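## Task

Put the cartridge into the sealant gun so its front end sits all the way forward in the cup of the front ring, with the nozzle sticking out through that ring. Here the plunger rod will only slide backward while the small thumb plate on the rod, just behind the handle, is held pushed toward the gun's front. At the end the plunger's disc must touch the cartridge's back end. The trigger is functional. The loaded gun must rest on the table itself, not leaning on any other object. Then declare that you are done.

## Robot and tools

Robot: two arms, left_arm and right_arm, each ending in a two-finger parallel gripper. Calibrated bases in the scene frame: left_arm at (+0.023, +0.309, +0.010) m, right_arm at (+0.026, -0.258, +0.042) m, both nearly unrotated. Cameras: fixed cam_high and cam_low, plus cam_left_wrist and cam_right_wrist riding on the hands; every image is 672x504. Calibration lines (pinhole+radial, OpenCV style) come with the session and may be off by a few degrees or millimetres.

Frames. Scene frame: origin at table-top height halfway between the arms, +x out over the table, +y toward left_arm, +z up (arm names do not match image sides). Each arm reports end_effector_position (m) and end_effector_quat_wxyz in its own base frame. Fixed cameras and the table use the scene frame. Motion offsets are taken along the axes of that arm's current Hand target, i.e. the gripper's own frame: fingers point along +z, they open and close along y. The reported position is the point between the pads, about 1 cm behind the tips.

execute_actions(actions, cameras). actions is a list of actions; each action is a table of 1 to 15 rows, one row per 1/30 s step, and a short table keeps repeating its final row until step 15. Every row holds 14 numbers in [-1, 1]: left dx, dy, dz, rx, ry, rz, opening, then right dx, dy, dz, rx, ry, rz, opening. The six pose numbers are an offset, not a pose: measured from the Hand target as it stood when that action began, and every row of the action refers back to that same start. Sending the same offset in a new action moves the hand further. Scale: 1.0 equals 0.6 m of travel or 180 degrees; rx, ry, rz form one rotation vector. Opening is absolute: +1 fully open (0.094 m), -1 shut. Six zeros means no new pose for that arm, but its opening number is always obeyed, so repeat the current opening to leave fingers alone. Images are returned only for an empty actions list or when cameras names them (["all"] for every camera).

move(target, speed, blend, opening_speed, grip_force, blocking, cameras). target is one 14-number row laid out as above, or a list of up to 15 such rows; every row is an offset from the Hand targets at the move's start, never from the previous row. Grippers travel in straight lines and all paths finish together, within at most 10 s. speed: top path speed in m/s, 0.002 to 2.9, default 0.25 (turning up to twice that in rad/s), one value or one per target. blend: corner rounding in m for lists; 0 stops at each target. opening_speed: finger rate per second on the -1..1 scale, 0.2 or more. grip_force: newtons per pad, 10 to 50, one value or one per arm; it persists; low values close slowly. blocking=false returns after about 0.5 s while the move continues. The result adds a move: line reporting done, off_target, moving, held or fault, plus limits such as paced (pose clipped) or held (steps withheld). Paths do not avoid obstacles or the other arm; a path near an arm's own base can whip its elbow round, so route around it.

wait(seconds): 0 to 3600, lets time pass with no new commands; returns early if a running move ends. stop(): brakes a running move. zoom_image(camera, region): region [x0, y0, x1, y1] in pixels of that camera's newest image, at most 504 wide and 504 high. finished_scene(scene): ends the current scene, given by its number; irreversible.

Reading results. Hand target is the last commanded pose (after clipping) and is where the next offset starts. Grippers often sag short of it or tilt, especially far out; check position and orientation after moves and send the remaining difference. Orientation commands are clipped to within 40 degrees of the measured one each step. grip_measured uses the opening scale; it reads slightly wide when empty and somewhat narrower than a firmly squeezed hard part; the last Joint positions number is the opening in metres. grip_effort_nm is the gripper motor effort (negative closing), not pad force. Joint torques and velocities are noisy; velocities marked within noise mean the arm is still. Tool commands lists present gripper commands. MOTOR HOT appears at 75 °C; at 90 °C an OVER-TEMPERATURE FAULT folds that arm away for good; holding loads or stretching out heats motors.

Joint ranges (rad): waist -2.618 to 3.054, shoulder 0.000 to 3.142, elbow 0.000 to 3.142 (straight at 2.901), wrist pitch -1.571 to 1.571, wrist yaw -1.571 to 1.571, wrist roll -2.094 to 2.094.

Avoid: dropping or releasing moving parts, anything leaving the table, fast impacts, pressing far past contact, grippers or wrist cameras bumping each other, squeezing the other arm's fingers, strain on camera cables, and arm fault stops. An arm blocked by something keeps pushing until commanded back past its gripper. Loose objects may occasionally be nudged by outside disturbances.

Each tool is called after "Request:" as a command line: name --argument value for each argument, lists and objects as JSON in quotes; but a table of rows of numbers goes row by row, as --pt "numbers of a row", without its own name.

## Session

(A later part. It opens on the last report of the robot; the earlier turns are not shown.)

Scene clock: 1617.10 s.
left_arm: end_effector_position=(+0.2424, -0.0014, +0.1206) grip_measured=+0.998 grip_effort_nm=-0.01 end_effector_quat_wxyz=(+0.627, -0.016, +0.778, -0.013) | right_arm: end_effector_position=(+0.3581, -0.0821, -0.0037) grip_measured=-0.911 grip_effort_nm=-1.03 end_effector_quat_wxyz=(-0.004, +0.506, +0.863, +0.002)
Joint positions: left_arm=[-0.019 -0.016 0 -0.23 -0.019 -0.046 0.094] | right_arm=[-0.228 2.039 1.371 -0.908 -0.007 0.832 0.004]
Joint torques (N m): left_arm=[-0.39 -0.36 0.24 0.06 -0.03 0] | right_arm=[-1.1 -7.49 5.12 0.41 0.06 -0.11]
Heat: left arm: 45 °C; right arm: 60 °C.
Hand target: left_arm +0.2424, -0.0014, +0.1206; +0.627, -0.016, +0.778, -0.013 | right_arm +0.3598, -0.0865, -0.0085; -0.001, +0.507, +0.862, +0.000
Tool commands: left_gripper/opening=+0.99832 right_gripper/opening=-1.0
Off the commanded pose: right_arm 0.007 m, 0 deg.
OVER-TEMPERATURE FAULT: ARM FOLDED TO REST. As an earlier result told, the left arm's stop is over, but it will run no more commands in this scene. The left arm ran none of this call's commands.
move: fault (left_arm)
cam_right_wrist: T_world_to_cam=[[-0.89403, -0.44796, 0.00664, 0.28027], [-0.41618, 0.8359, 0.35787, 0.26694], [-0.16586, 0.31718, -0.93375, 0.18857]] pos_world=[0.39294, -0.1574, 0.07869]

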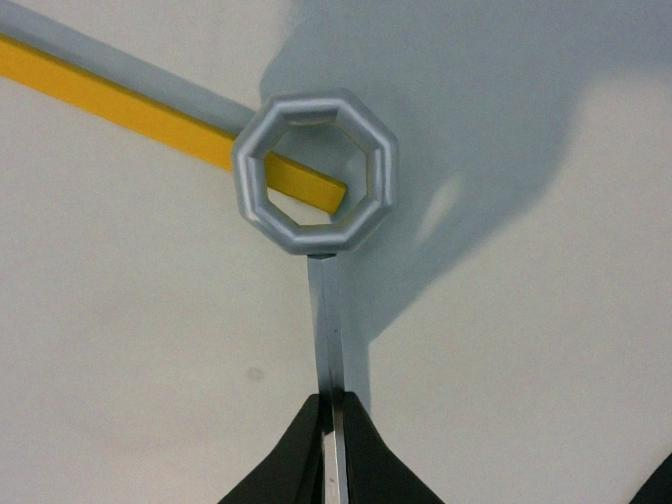

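Request:
move --pt "0 0 0 0 0 0 0 0.08 0 0 0 0 0 -1.0" --speed 0.06 --cameras '["cam_right_wrist","cam_high"]'

Scene clock: 1624.57 s.
left_arm: end_effector_position=(+0.2424, -0.0014, +0.1206) grip_measured=+0.998 grip_effort_nm=-0.02 end_effector_quat_wxyz=(+0.627, -0.016, +0.778, -0.013) | right_arm: end_effector_position=(+0.3493, -0.0623, -0.0074) grip_measured=-0.911 grip_effort_nm=-1.03 end_effector_quat_wxyz=(+0.027, +0.511, +0.859, -0.011)
Joint positions: left_arm=[-0.019 -0.016 0 -0.23 -0.019 -0.046 0.094] | right_arm=[-0.156 1.964 1.241 -0.806 0.041 0.915 0.004]
Joint torques (N m): left_arm=[-0.47 -0.43 -0.03 0.08 0.02 -0.03] | right_arm=[1.52 -8.94 3.19 0.02 -0.38 0.07]
Heat: left arm: 45 °C; right arm: 60 °C.
Hand target: left_arm +0.2424, -0.0014, +0.1206; +0.627, -0.016, +0.778, -0.013 | right_arm +0.3364, -0.0445, -0.0085; -0.001, +0.506, +0.862, +0.000
Tool commands: left_gripper/opening=+0.99832 right_gripper/opening=-1.0
Off the commanded pose: right_arm 0.022 m, 3 deg.
OVER-TEMPERATURE FAULT: ARM FOLDED TO REST. As an earlier result told, the left arm's stop is over, but it will run no more commands in this scene. The left arm ran none of this call's commands.
move: fault (left_arm), off_target (right_arm)
cam_right_wrist: T_world_to_cam=[[-0.89922, -0.43747, -0.00398, 0.28378], [-0.41896, 0.85847, 0.2958, 0.25001], [-0.12598, 0.26766, -0.95524, 0.1602]] pos_world=[0.38011, -0.13336, 0.08021]
Images, in order (width x height): cam_high 672x504, cam_right_wrist 672x504.

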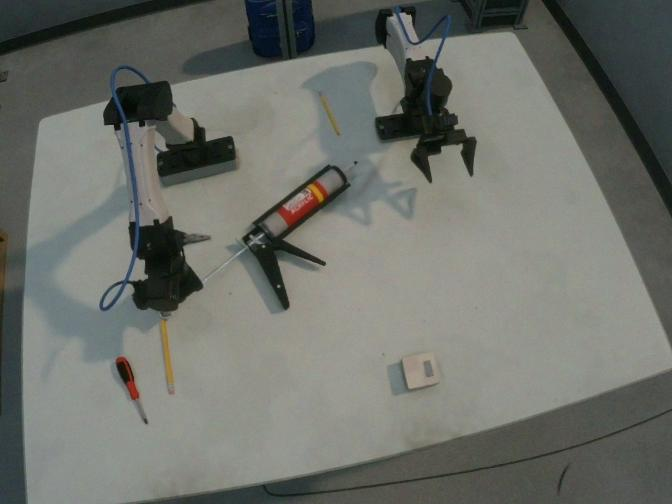

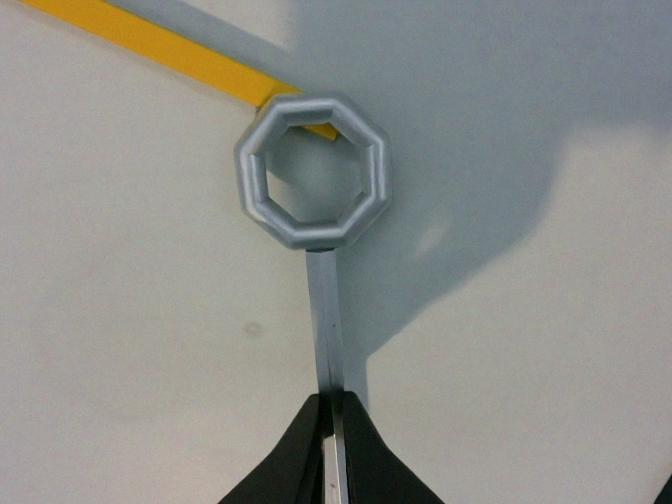

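Request:
move --pt "0 0 0 0 0 0 0 0.045 0 0 0 0 0 -1.0" --speed 0.06 --cameras '["cam_right_wrist"]'

Scene clock: 1629.37 s.
left_arm: end_effector_position=(+0.2424, -0.0014, +0.1206) grip_measured=+0.998 grip_effort_nm=-0.02 end_effector_quat_wxyz=(+0.627, -0.016, +0.778, -0.013) | right_arm: end_effector_position=(+0.3330, -0.0372, -0.0121) grip_measured=-0.911 grip_effort_nm=-1.03 end_effector_quat_wxyz=(+0.020, +0.512, +0.858, -0.016)
Joint positions: left_arm=[-0.019 -0.016 0 -0.23 -0.019 -0.046 0.094] | right_arm=[-0.088 1.922 1.161 -0.787 0.045 0.988 0.004]
Joint torques (N m): left_arm=[-0.66 -0.4 -0.06 0.08 0.01 0.01] | right_arm=[1.36 -9.28 3.58 0.01 -0.42 0.03]
Heat: left arm: 45 °C; right arm: 60 °C.
Hand target: left_arm +0.2424, -0.0014, +0.1206; +0.627, -0.016, +0.778, -0.013 | right_arm +0.3232, -0.0209, -0.0084; -0.001, +0.506, +0.862, +0.000
Tool commands: left_gripper/opening=+0.99832 right_gripper/opening=-1.0
Off the commanded pose: right_arm 0.019 m, 3 deg.
OVER-TEMPERATURE FAULT: ARM FOLDED TO REST. As an earlier result told, the left arm's stop is over, but it will run no more commands in this scene. The left arm ran none of this call's commands.
move: fault (left_arm), off_target (right_arm)
cam_right_wrist: T_world_to_cam=[[-0.90097, -0.43373, 0.01123, 0.28094], [-0.41035, 0.86025, 0.30262, 0.22025], [-0.14091, 0.26804, -0.95305, 0.15197]] pos_world=[0.36491, -0.10835, 0.07503]

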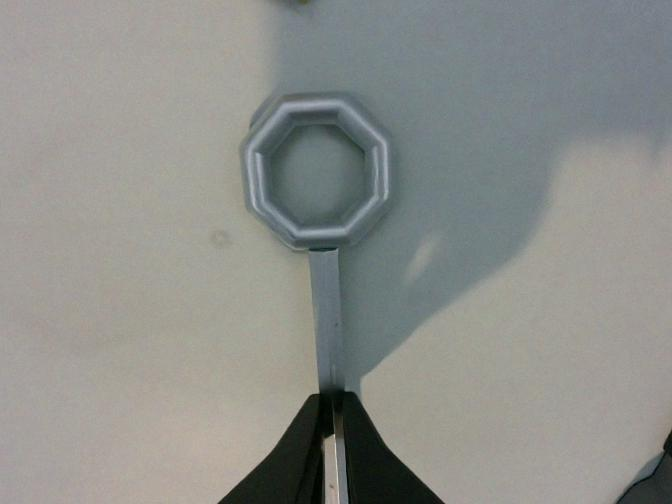

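Request:
move --pt "0 0 0 0 0 0 0 -0.02 0 0 0 0 0 -1.0" --pt "0 0 0 0 0 0 0 -0.02 0 -0.003 0 0 0 -0.2" --speed 0.06

Request:
move --pt "0 0 0 0 0 0 0 0 0 -0.15 0 0 0 -0.2" --speed 0.1 --cameras '["cam_right_wrist","cam_high"]'

Scene clock: 1638.07 s.
left_arm: end_effector_position=(+0.2424, -0.0014, +0.1206) grip_measured=+0.998 grip_effort_nm=-0.02 end_effector_quat_wxyz=(+0.627, -0.016, +0.778, -0.013) | right_arm: end_effector_position=(+0.3262, -0.0326, -0.0113) grip_measured=-0.202 grip_effort_nm=0.10 end_effector_quat_wxyz=(-0.002, +0.508, +0.861, -0.007)
Joint positions: left_arm=[-0.019 -0.016 0 -0.23 -0.019 -0.046 0.094] | right_arm=[-0.094 1.922 1.165 -0.823 0.011 0.973 0.037]
Joint torques (N m): left_arm=[-0.61 -0.55 -0.01 0.04 0.03 -0.02] | right_arm=[-0.59 -7.91 6.01 0.12 -0.11 -0.11]
Heat: left arm: 44 °C; right arm: 61 °C.
Hand target: left_arm +0.2424, -0.0014, +0.1206; +0.627, -0.016, +0.778, -0.013 | right_arm +0.3290, -0.0315, -0.0067; -0.001, +0.506, +0.862, +0.000
Tool commands: left_gripper/opening=+0.99832 right_gripper/opening=-0.2
Off the commanded pose: right_arm 0.006 m, 1 deg.
OVER-TEMPERATURE FAULT: ARM FOLDED TO REST. As an earlier result told, the left arm's stop is over, but it will run no more commands in this scene. The left arm ran none of this call's commands.
move: fault (left_arm); target 2's new opening was sent with right_arm's hand 0.009 m and 3 deg from that target

Scene clock: 1639.80 s.
left_arm: end_effector_position=(+0.2424, -0.0014, +0.1206) grip_measured=+0.998 grip_effort_nm=-0.02 end_effector_quat_wxyz=(+0.627, -0.016, +0.778, -0.013) | right_arm: end_effector_position=(+0.3224, -0.0321, +0.0667) grip_measured=-0.202 grip_effort_nm=0.10 end_effector_quat_wxyz=(-0.020, +0.508, +0.861, -0.015)
Joint positions: left_arm=[-0.019 -0.016 0 -0.23 -0.019 -0.046 0.094] | right_arm=[-0.094 1.838 1.383 -1.165 0.01 0.972 0.037]
Joint torques (N m): left_arm=[-0.36 -0.49 0.12 0 0 -0.05] | right_arm=[-0.61 -9.76 7.8 0.05 -0.1 -0.11]
Heat: left arm: 44 °C; right arm: 61 °C.
Hand target: left_arm +0.2424, -0.0014, +0.1206; +0.627, -0.016, +0.778, -0.013 | right_arm +0.3292, -0.0316, +0.0834; -0.001, +0.507, +0.862, +0.000
Tool commands: left_gripper/opening=+0.99832 right_gripper/opening=-0.2
Off the commanded pose: right_arm 0.018 m, 3 deg.
OVER-TEMPERATURE FAULT: ARM FOLDED TO REST. As an earlier result told, the left arm's stop is over, but it will run no more commands in this scene. The left arm ran none of this call's commands.
move: fault (left_arm), off_target (right_arm)
cam_right_wrist: T_world_to_cam=[[-0.89484, -0.44316, 0.05365, 0.26767], [-0.39547, 0.84275, 0.36521, 0.17819], [-0.20706, 0.30559, -0.92938, 0.24521]] pos_world=[0.36076, -0.10648, 0.14846]
Images, in order (width x height): cam_high 672x504, cam_right_wrist 672x504.

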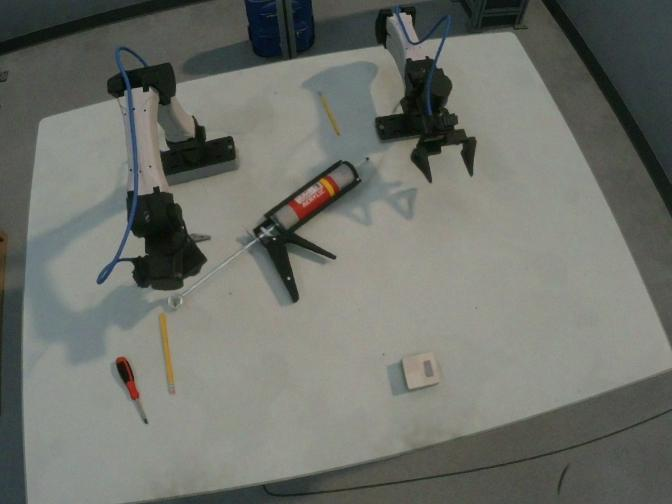

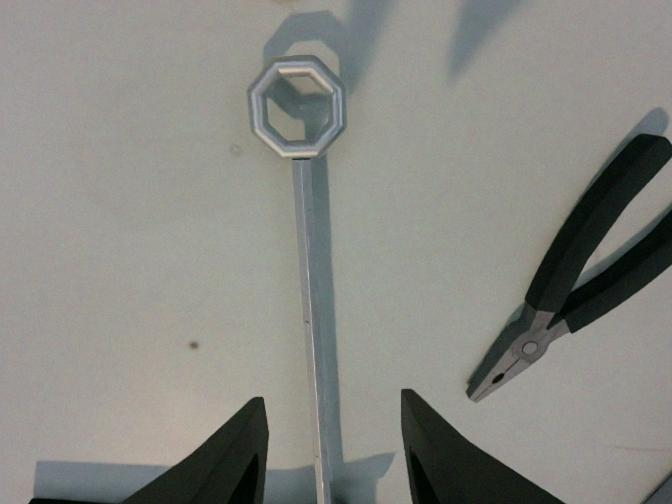

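Request:
move --pt "0 0 0 0 0 0 0 0.12 0.05 -0.06 0 0 0 0.5" --speed 0.15 --cameras '["cam_right_wrist"]'

Request:
zoom_image --camera "cam_right_wrist" --region '[200, 250, 450, 450]'

Scene clock: 1647.10 s.
left_arm: end_effector_position=(+0.2424, -0.0014, +0.1206) grip_measured=+0.998 grip_effort_nm=-0.02 end_effector_quat_wxyz=(+0.627, -0.016, +0.778, -0.013) | right_arm: end_effector_position=(+0.3162, +0.0426, +0.1035) grip_measured=+0.498 grip_effort_nm=0.10 end_effector_quat_wxyz=(-0.017, +0.505, +0.863, -0.015)
Joint positions: left_arm=[-0.019 -0.016 0 -0.23 -0.019 -0.046 0.094] | right_arm=[0.136 1.796 1.478 -1.299 0.003 1.195 0.07]
Joint torques (N m): left_arm=[-0.58 -0.23 0.08 0.04 0 -0.02] | right_arm=[0.08 -9.33 7.92 0.04 -0.03 0.03]
Heat: left arm: 44 °C; right arm: 62 °C.
Hand target: left_arm +0.2424, -0.0014, +0.1206; +0.627, -0.016, +0.778, -0.013 | right_arm +0.3203, +0.0459, +0.1195; -0.001, +0.506, +0.862, +0.000
Tool commands: left_gripper/opening=+0.99832 right_gripper/opening=+0.5
Off the commanded pose: right_arm 0.017 m, 3 deg.
OVER-TEMPERATURE FAULT: ARM FOLDED TO REST. As an earlier result told, the left arm's stop is over, but it will run no more commands in this scene. The left arm ran none of this call's commands.
move: fault (left_arm), off_target (right_arm)
cam_right_wrist: T_world_to_cam=[[-0.8922, -0.44874, 0.05109, 0.29286], [-0.40258, 0.84146, 0.36037, 0.10204], [-0.20471, 0.30095, -0.93141, 0.25498]] pos_world=[0.35457, -0.03119, 0.18576]

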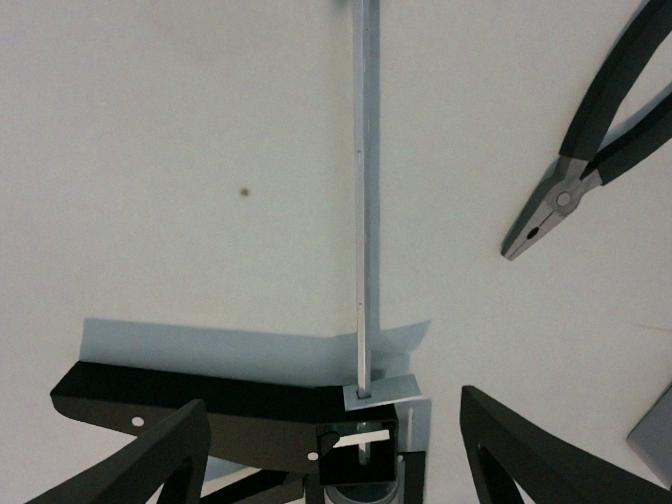

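Scaled by 2.016.

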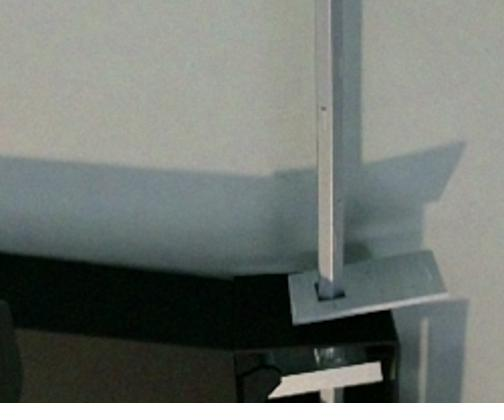

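Move forward another 8 cm.

Request:
move --pt "0 0 0 0 0 0 0 0.12 -0.03 -0.01 0 0 0 0.7" --speed 0.15 --cameras '["cam_right_wrist"]'

Request:
zoom_image --camera "cam_right_wrist" --region '[240, 150, 440, 350]'

Scene clock: 1652.97 s.
left_arm: end_effector_position=(+0.2424, -0.0014, +0.1206) grip_measured=+0.998 grip_effort_nm=-0.02 end_effector_quat_wxyz=(+0.627, -0.016, +0.778, -0.013) | right_arm: end_effector_position=(+0.2744, +0.0986, +0.1182) grip_measured=+0.698 grip_effort_nm=0.10 end_effector_quat_wxyz=(-0.005, +0.506, +0.862, -0.007)
Joint positions: left_arm=[-0.019 -0.016 0 -0.23 -0.019 -0.046 0.094] | right_arm=[0.346 1.661 1.381 -1.307 0.002 1.408 0.08]
Joint torques (N m): left_arm=[-0.54 -0.4 0.14 0.04 -0.01 0] | right_arm=[0.24 -8.51 5.16 0.1 -0.02 0.02]
Heat: left arm: 44 °C; right arm: 62 °C.
Hand target: left_arm +0.2424, -0.0014, +0.1206; +0.627, -0.016, +0.778, -0.013 | right_arm +0.2696, +0.1000, +0.1256; -0.001, +0.507, +0.862, +0.000
Tool commands: left_gripper/opening=+0.99832 right_gripper/opening=+0.7
Off the commanded pose: right_arm 0.009 m, 1 deg.
OVER-TEMPERATURE FAULT: ARM FOLDED TO REST. As an earlier result told, the left arm's stop is over, but it will run no more commands in this scene. The left arm ran none of this call's commands.
move: fault (left_arm)
cam_right_wrist: T_world_to_cam=[[-0.89431, -0.44681, 0.02399, 0.28363], [-0.41122, 0.84184, 0.34958, 0.03648], [-0.17639, 0.30277, -0.9366, 0.23583]] pos_world=[0.31025, 0.02461, 0.20132]

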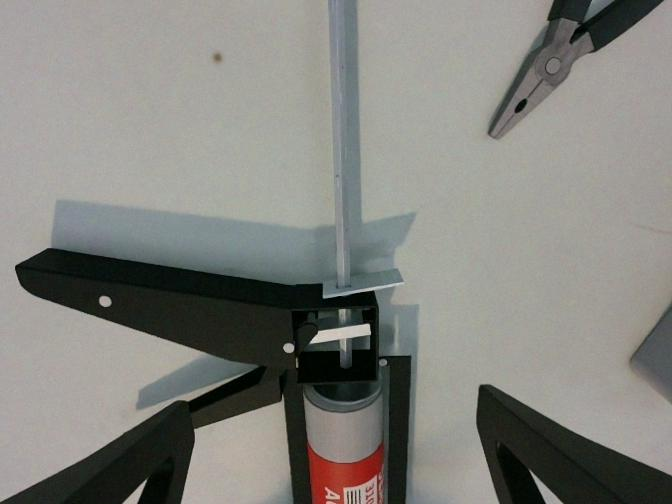

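Scaled by 2.520.

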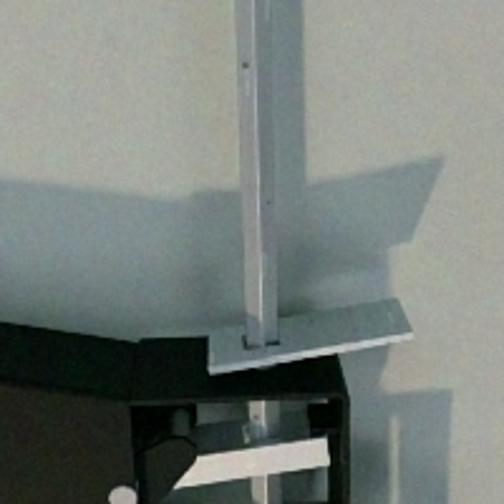

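Request:
zoom_image --camera "cam_right_wrist" --region '[270, 300, 420, 480]'

Scaled by 2.800.

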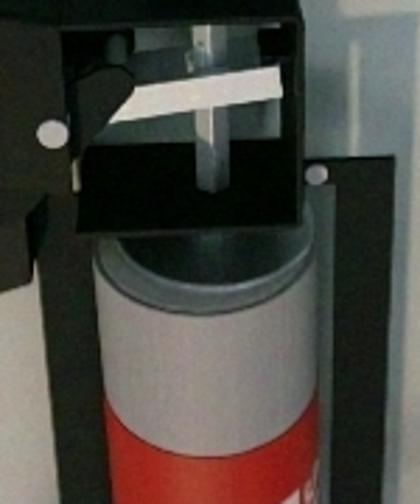

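Request:
move --pt "0 0 0 0 0 0 0 0.08 0.0 0.07 0 0 0 0.7" --speed 0.12 --cameras '["cam_right_wrist"]'

Request:
zoom_image --camera "cam_right_wrist" --region '[240, 150, 440, 350]'

Scene clock: 1665.97 s.
left_arm: end_effector_position=(+0.2424, -0.0014, +0.1206) grip_measured=+0.998 grip_effort_nm=-0.02 end_effector_quat_wxyz=(+0.627, -0.016, +0.778, -0.013) | right_arm: end_effector_position=(+0.2450, +0.1382, +0.0786) grip_measured=+0.698 grip_effort_nm=0.10 end_effector_quat_wxyz=(-0.008, +0.506, +0.862, -0.015)
Joint positions: left_arm=[-0.019 -0.016 0 -0.23 -0.019 -0.046 0.094] | right_arm=[0.515 1.657 1.217 -1.165 0.001 1.576 0.08]
Joint torques (N m): left_arm=[-0.49 -0.39 -0.05 0.07 -0.02 -0.03] | right_arm=[0.21 -7.77 5.09 0.27 -0.02 0.02]
Heat: left arm: 44 °C; right arm: 62 °C.
Hand target: left_arm +0.2424, -0.0014, +0.1206; +0.627, -0.016, +0.778, -0.013 | right_arm +0.2462, +0.1420, +0.0836; -0.001, +0.507, +0.862, +0.000
Tool commands: left_gripper/opening=+0.99832 right_gripper/opening=+0.7
Off the commanded pose: right_arm 0.006 m, 2 deg.
OVER-TEMPERATURE FAULT: ARM FOLDED TO REST. As an earlier result told, the left arm's stop is over, but it will run no more commands in this scene. The left arm ran none of this call's commands.
move: fault (left_arm)
cam_right_wrist: T_world_to_cam=[[-0.89369, -0.44678, 0.04134, 0.27433], [-0.40657, 0.84532, 0.3466, 0.00354], [-0.1898, 0.29295, -0.9371, 0.18623]] pos_world=[0.28196, 0.06502, 0.16195]

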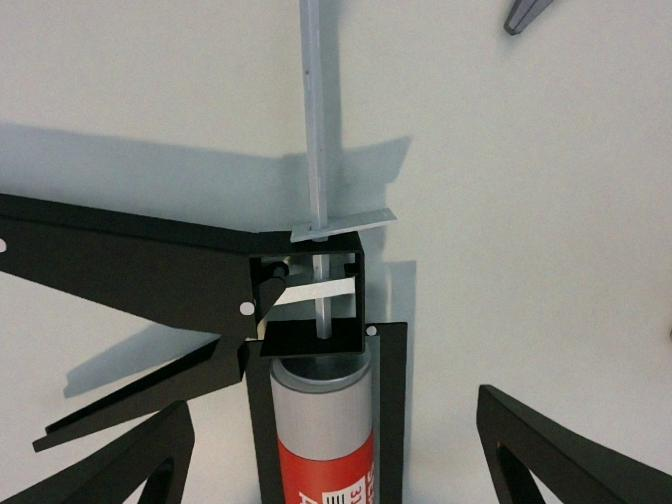

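Scaled by 2.520.

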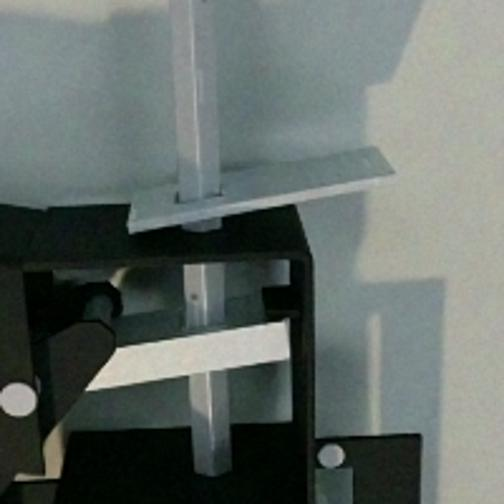

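Request:
zoom_image --camera "cam_right_wrist" --region '[250, 320, 400, 440]'

Scaled by 3.360.

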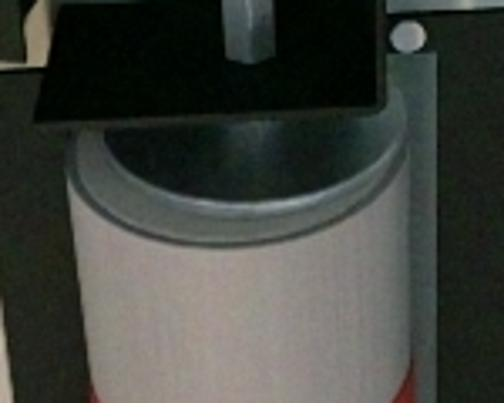

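Request:
move --pt "0 0 0 0 0 0 0 -0.1 -0.1 -0.2 0 0 0 0.3" --speed 0.15 --cameras '["cam_right_wrist","cam_high","cam_low"]'

Request:
zoom_image --camera "cam_high" --region '[140, 140, 390, 340]'

Request:
zoom_image --camera "cam_high" --region '[145, 280, 205, 340]'

Scene clock: 1684.27 s.
left_arm: end_effector_position=(+0.2424, -0.0014, +0.1206) grip_measured=+0.998 grip_effort_nm=-0.02 end_effector_quat_wxyz=(+0.627, -0.016, +0.778, -0.013) | right_arm: end_effector_position=(+0.2228, +0.0618, +0.1929) grip_measured=+0.302 grip_effort_nm=-0.10 end_effector_quat_wxyz=(+0.007, +0.506, +0.863, +0.006)
Joint positions: left_arm=[-0.019 -0.016 0 -0.23 -0.019 -0.046 0.094] | right_arm=[0.272 1.43 1.454 -1.576 0.001 1.332 0.061]
Joint torques (N m): left_arm=[-0.42 -0.38 0.03 -0.02 0 -0.05] | right_arm=[-1.16 -5.63 7.61 0.17 -0.01 -0.11]
Heat: left arm: 43 °C; right arm: 62 °C.
Hand target: left_arm +0.2424, -0.0014, +0.1206; +0.627, -0.016, +0.778, -0.013 | right_arm +0.2231, +0.0603, +0.2036; -0.001, +0.506, +0.862, +0.000
Tool commands: left_gripper/opening=+0.99832 right_gripper/opening=+0.3
Off the commanded pose: right_arm 0.011 m, 1 deg.
OVER-TEMPERATURE FAULT: ARM FOLDED TO REST. As an earlier result told, the left arm's stop is over, but it will run no more commands in this scene. The left arm ran none of this call's commands.
joint sent to its limit (right arm) — joint 4 (wrist pitch), lower limit. The joint targets are off in orientation, not in position.
move: fault (left_arm), off_target (right_arm)
cam_right_wrist: T_world_to_cam=[[-0.89383, -0.44824, -0.01207, 0.226], [-0.42447, 0.83714, 0.345, 0.02425], [-0.14454, 0.3135, -0.93853, 0.30047]] pos_world=[0.25573, -0.01319, 0.27637]
Images, in order (width x height): cam_high 672x504, cam_low 672x504, cam_right_wrist 672x504.

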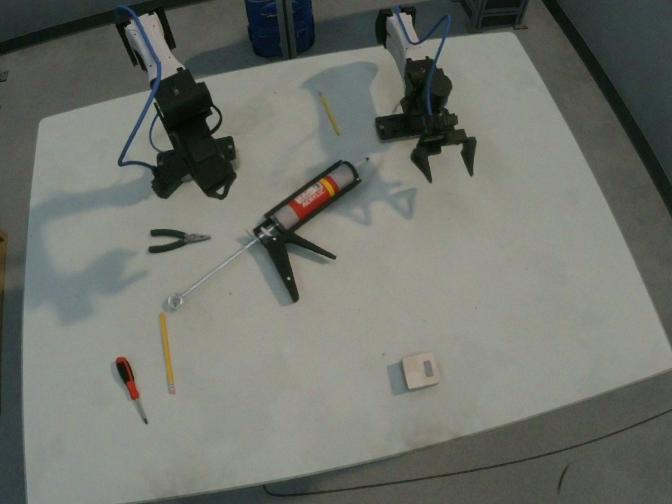

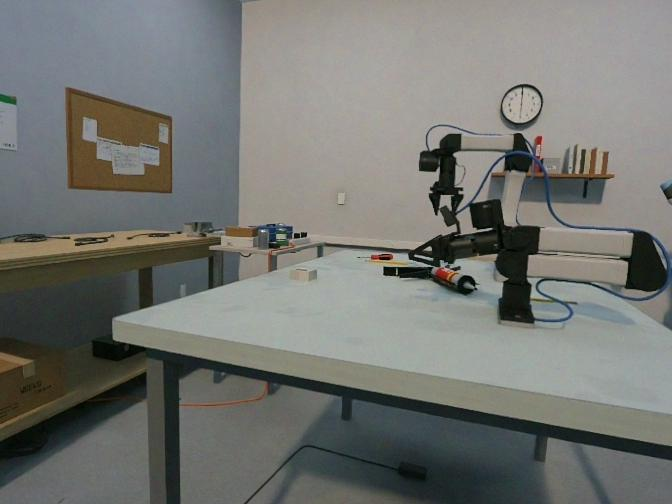

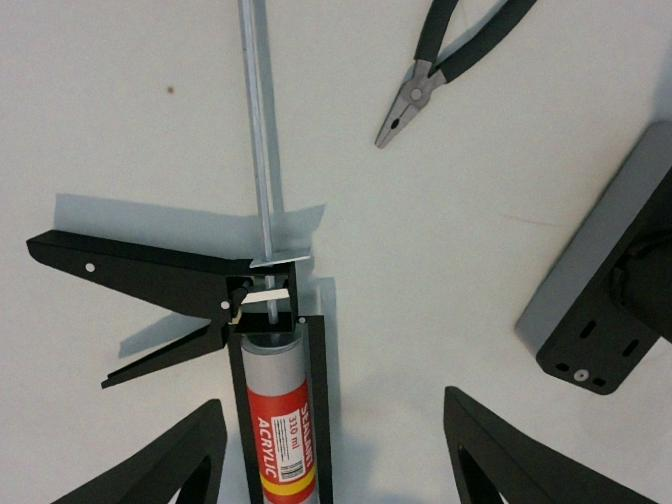

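Scaled by 2.016.

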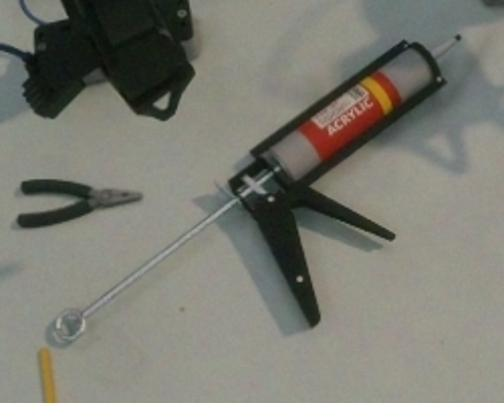

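Scaled by 8.400.

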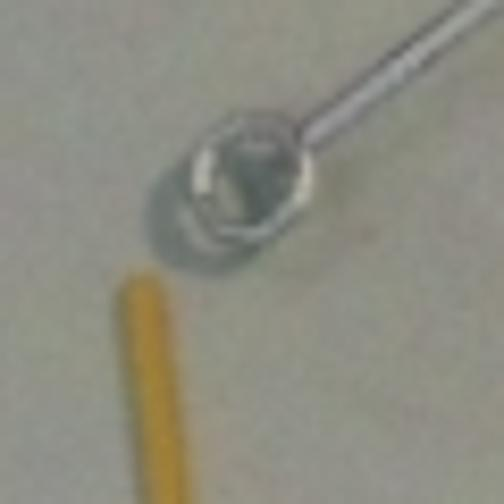

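Request:
finished_scene --scene 2

The scene is finished: the task was done.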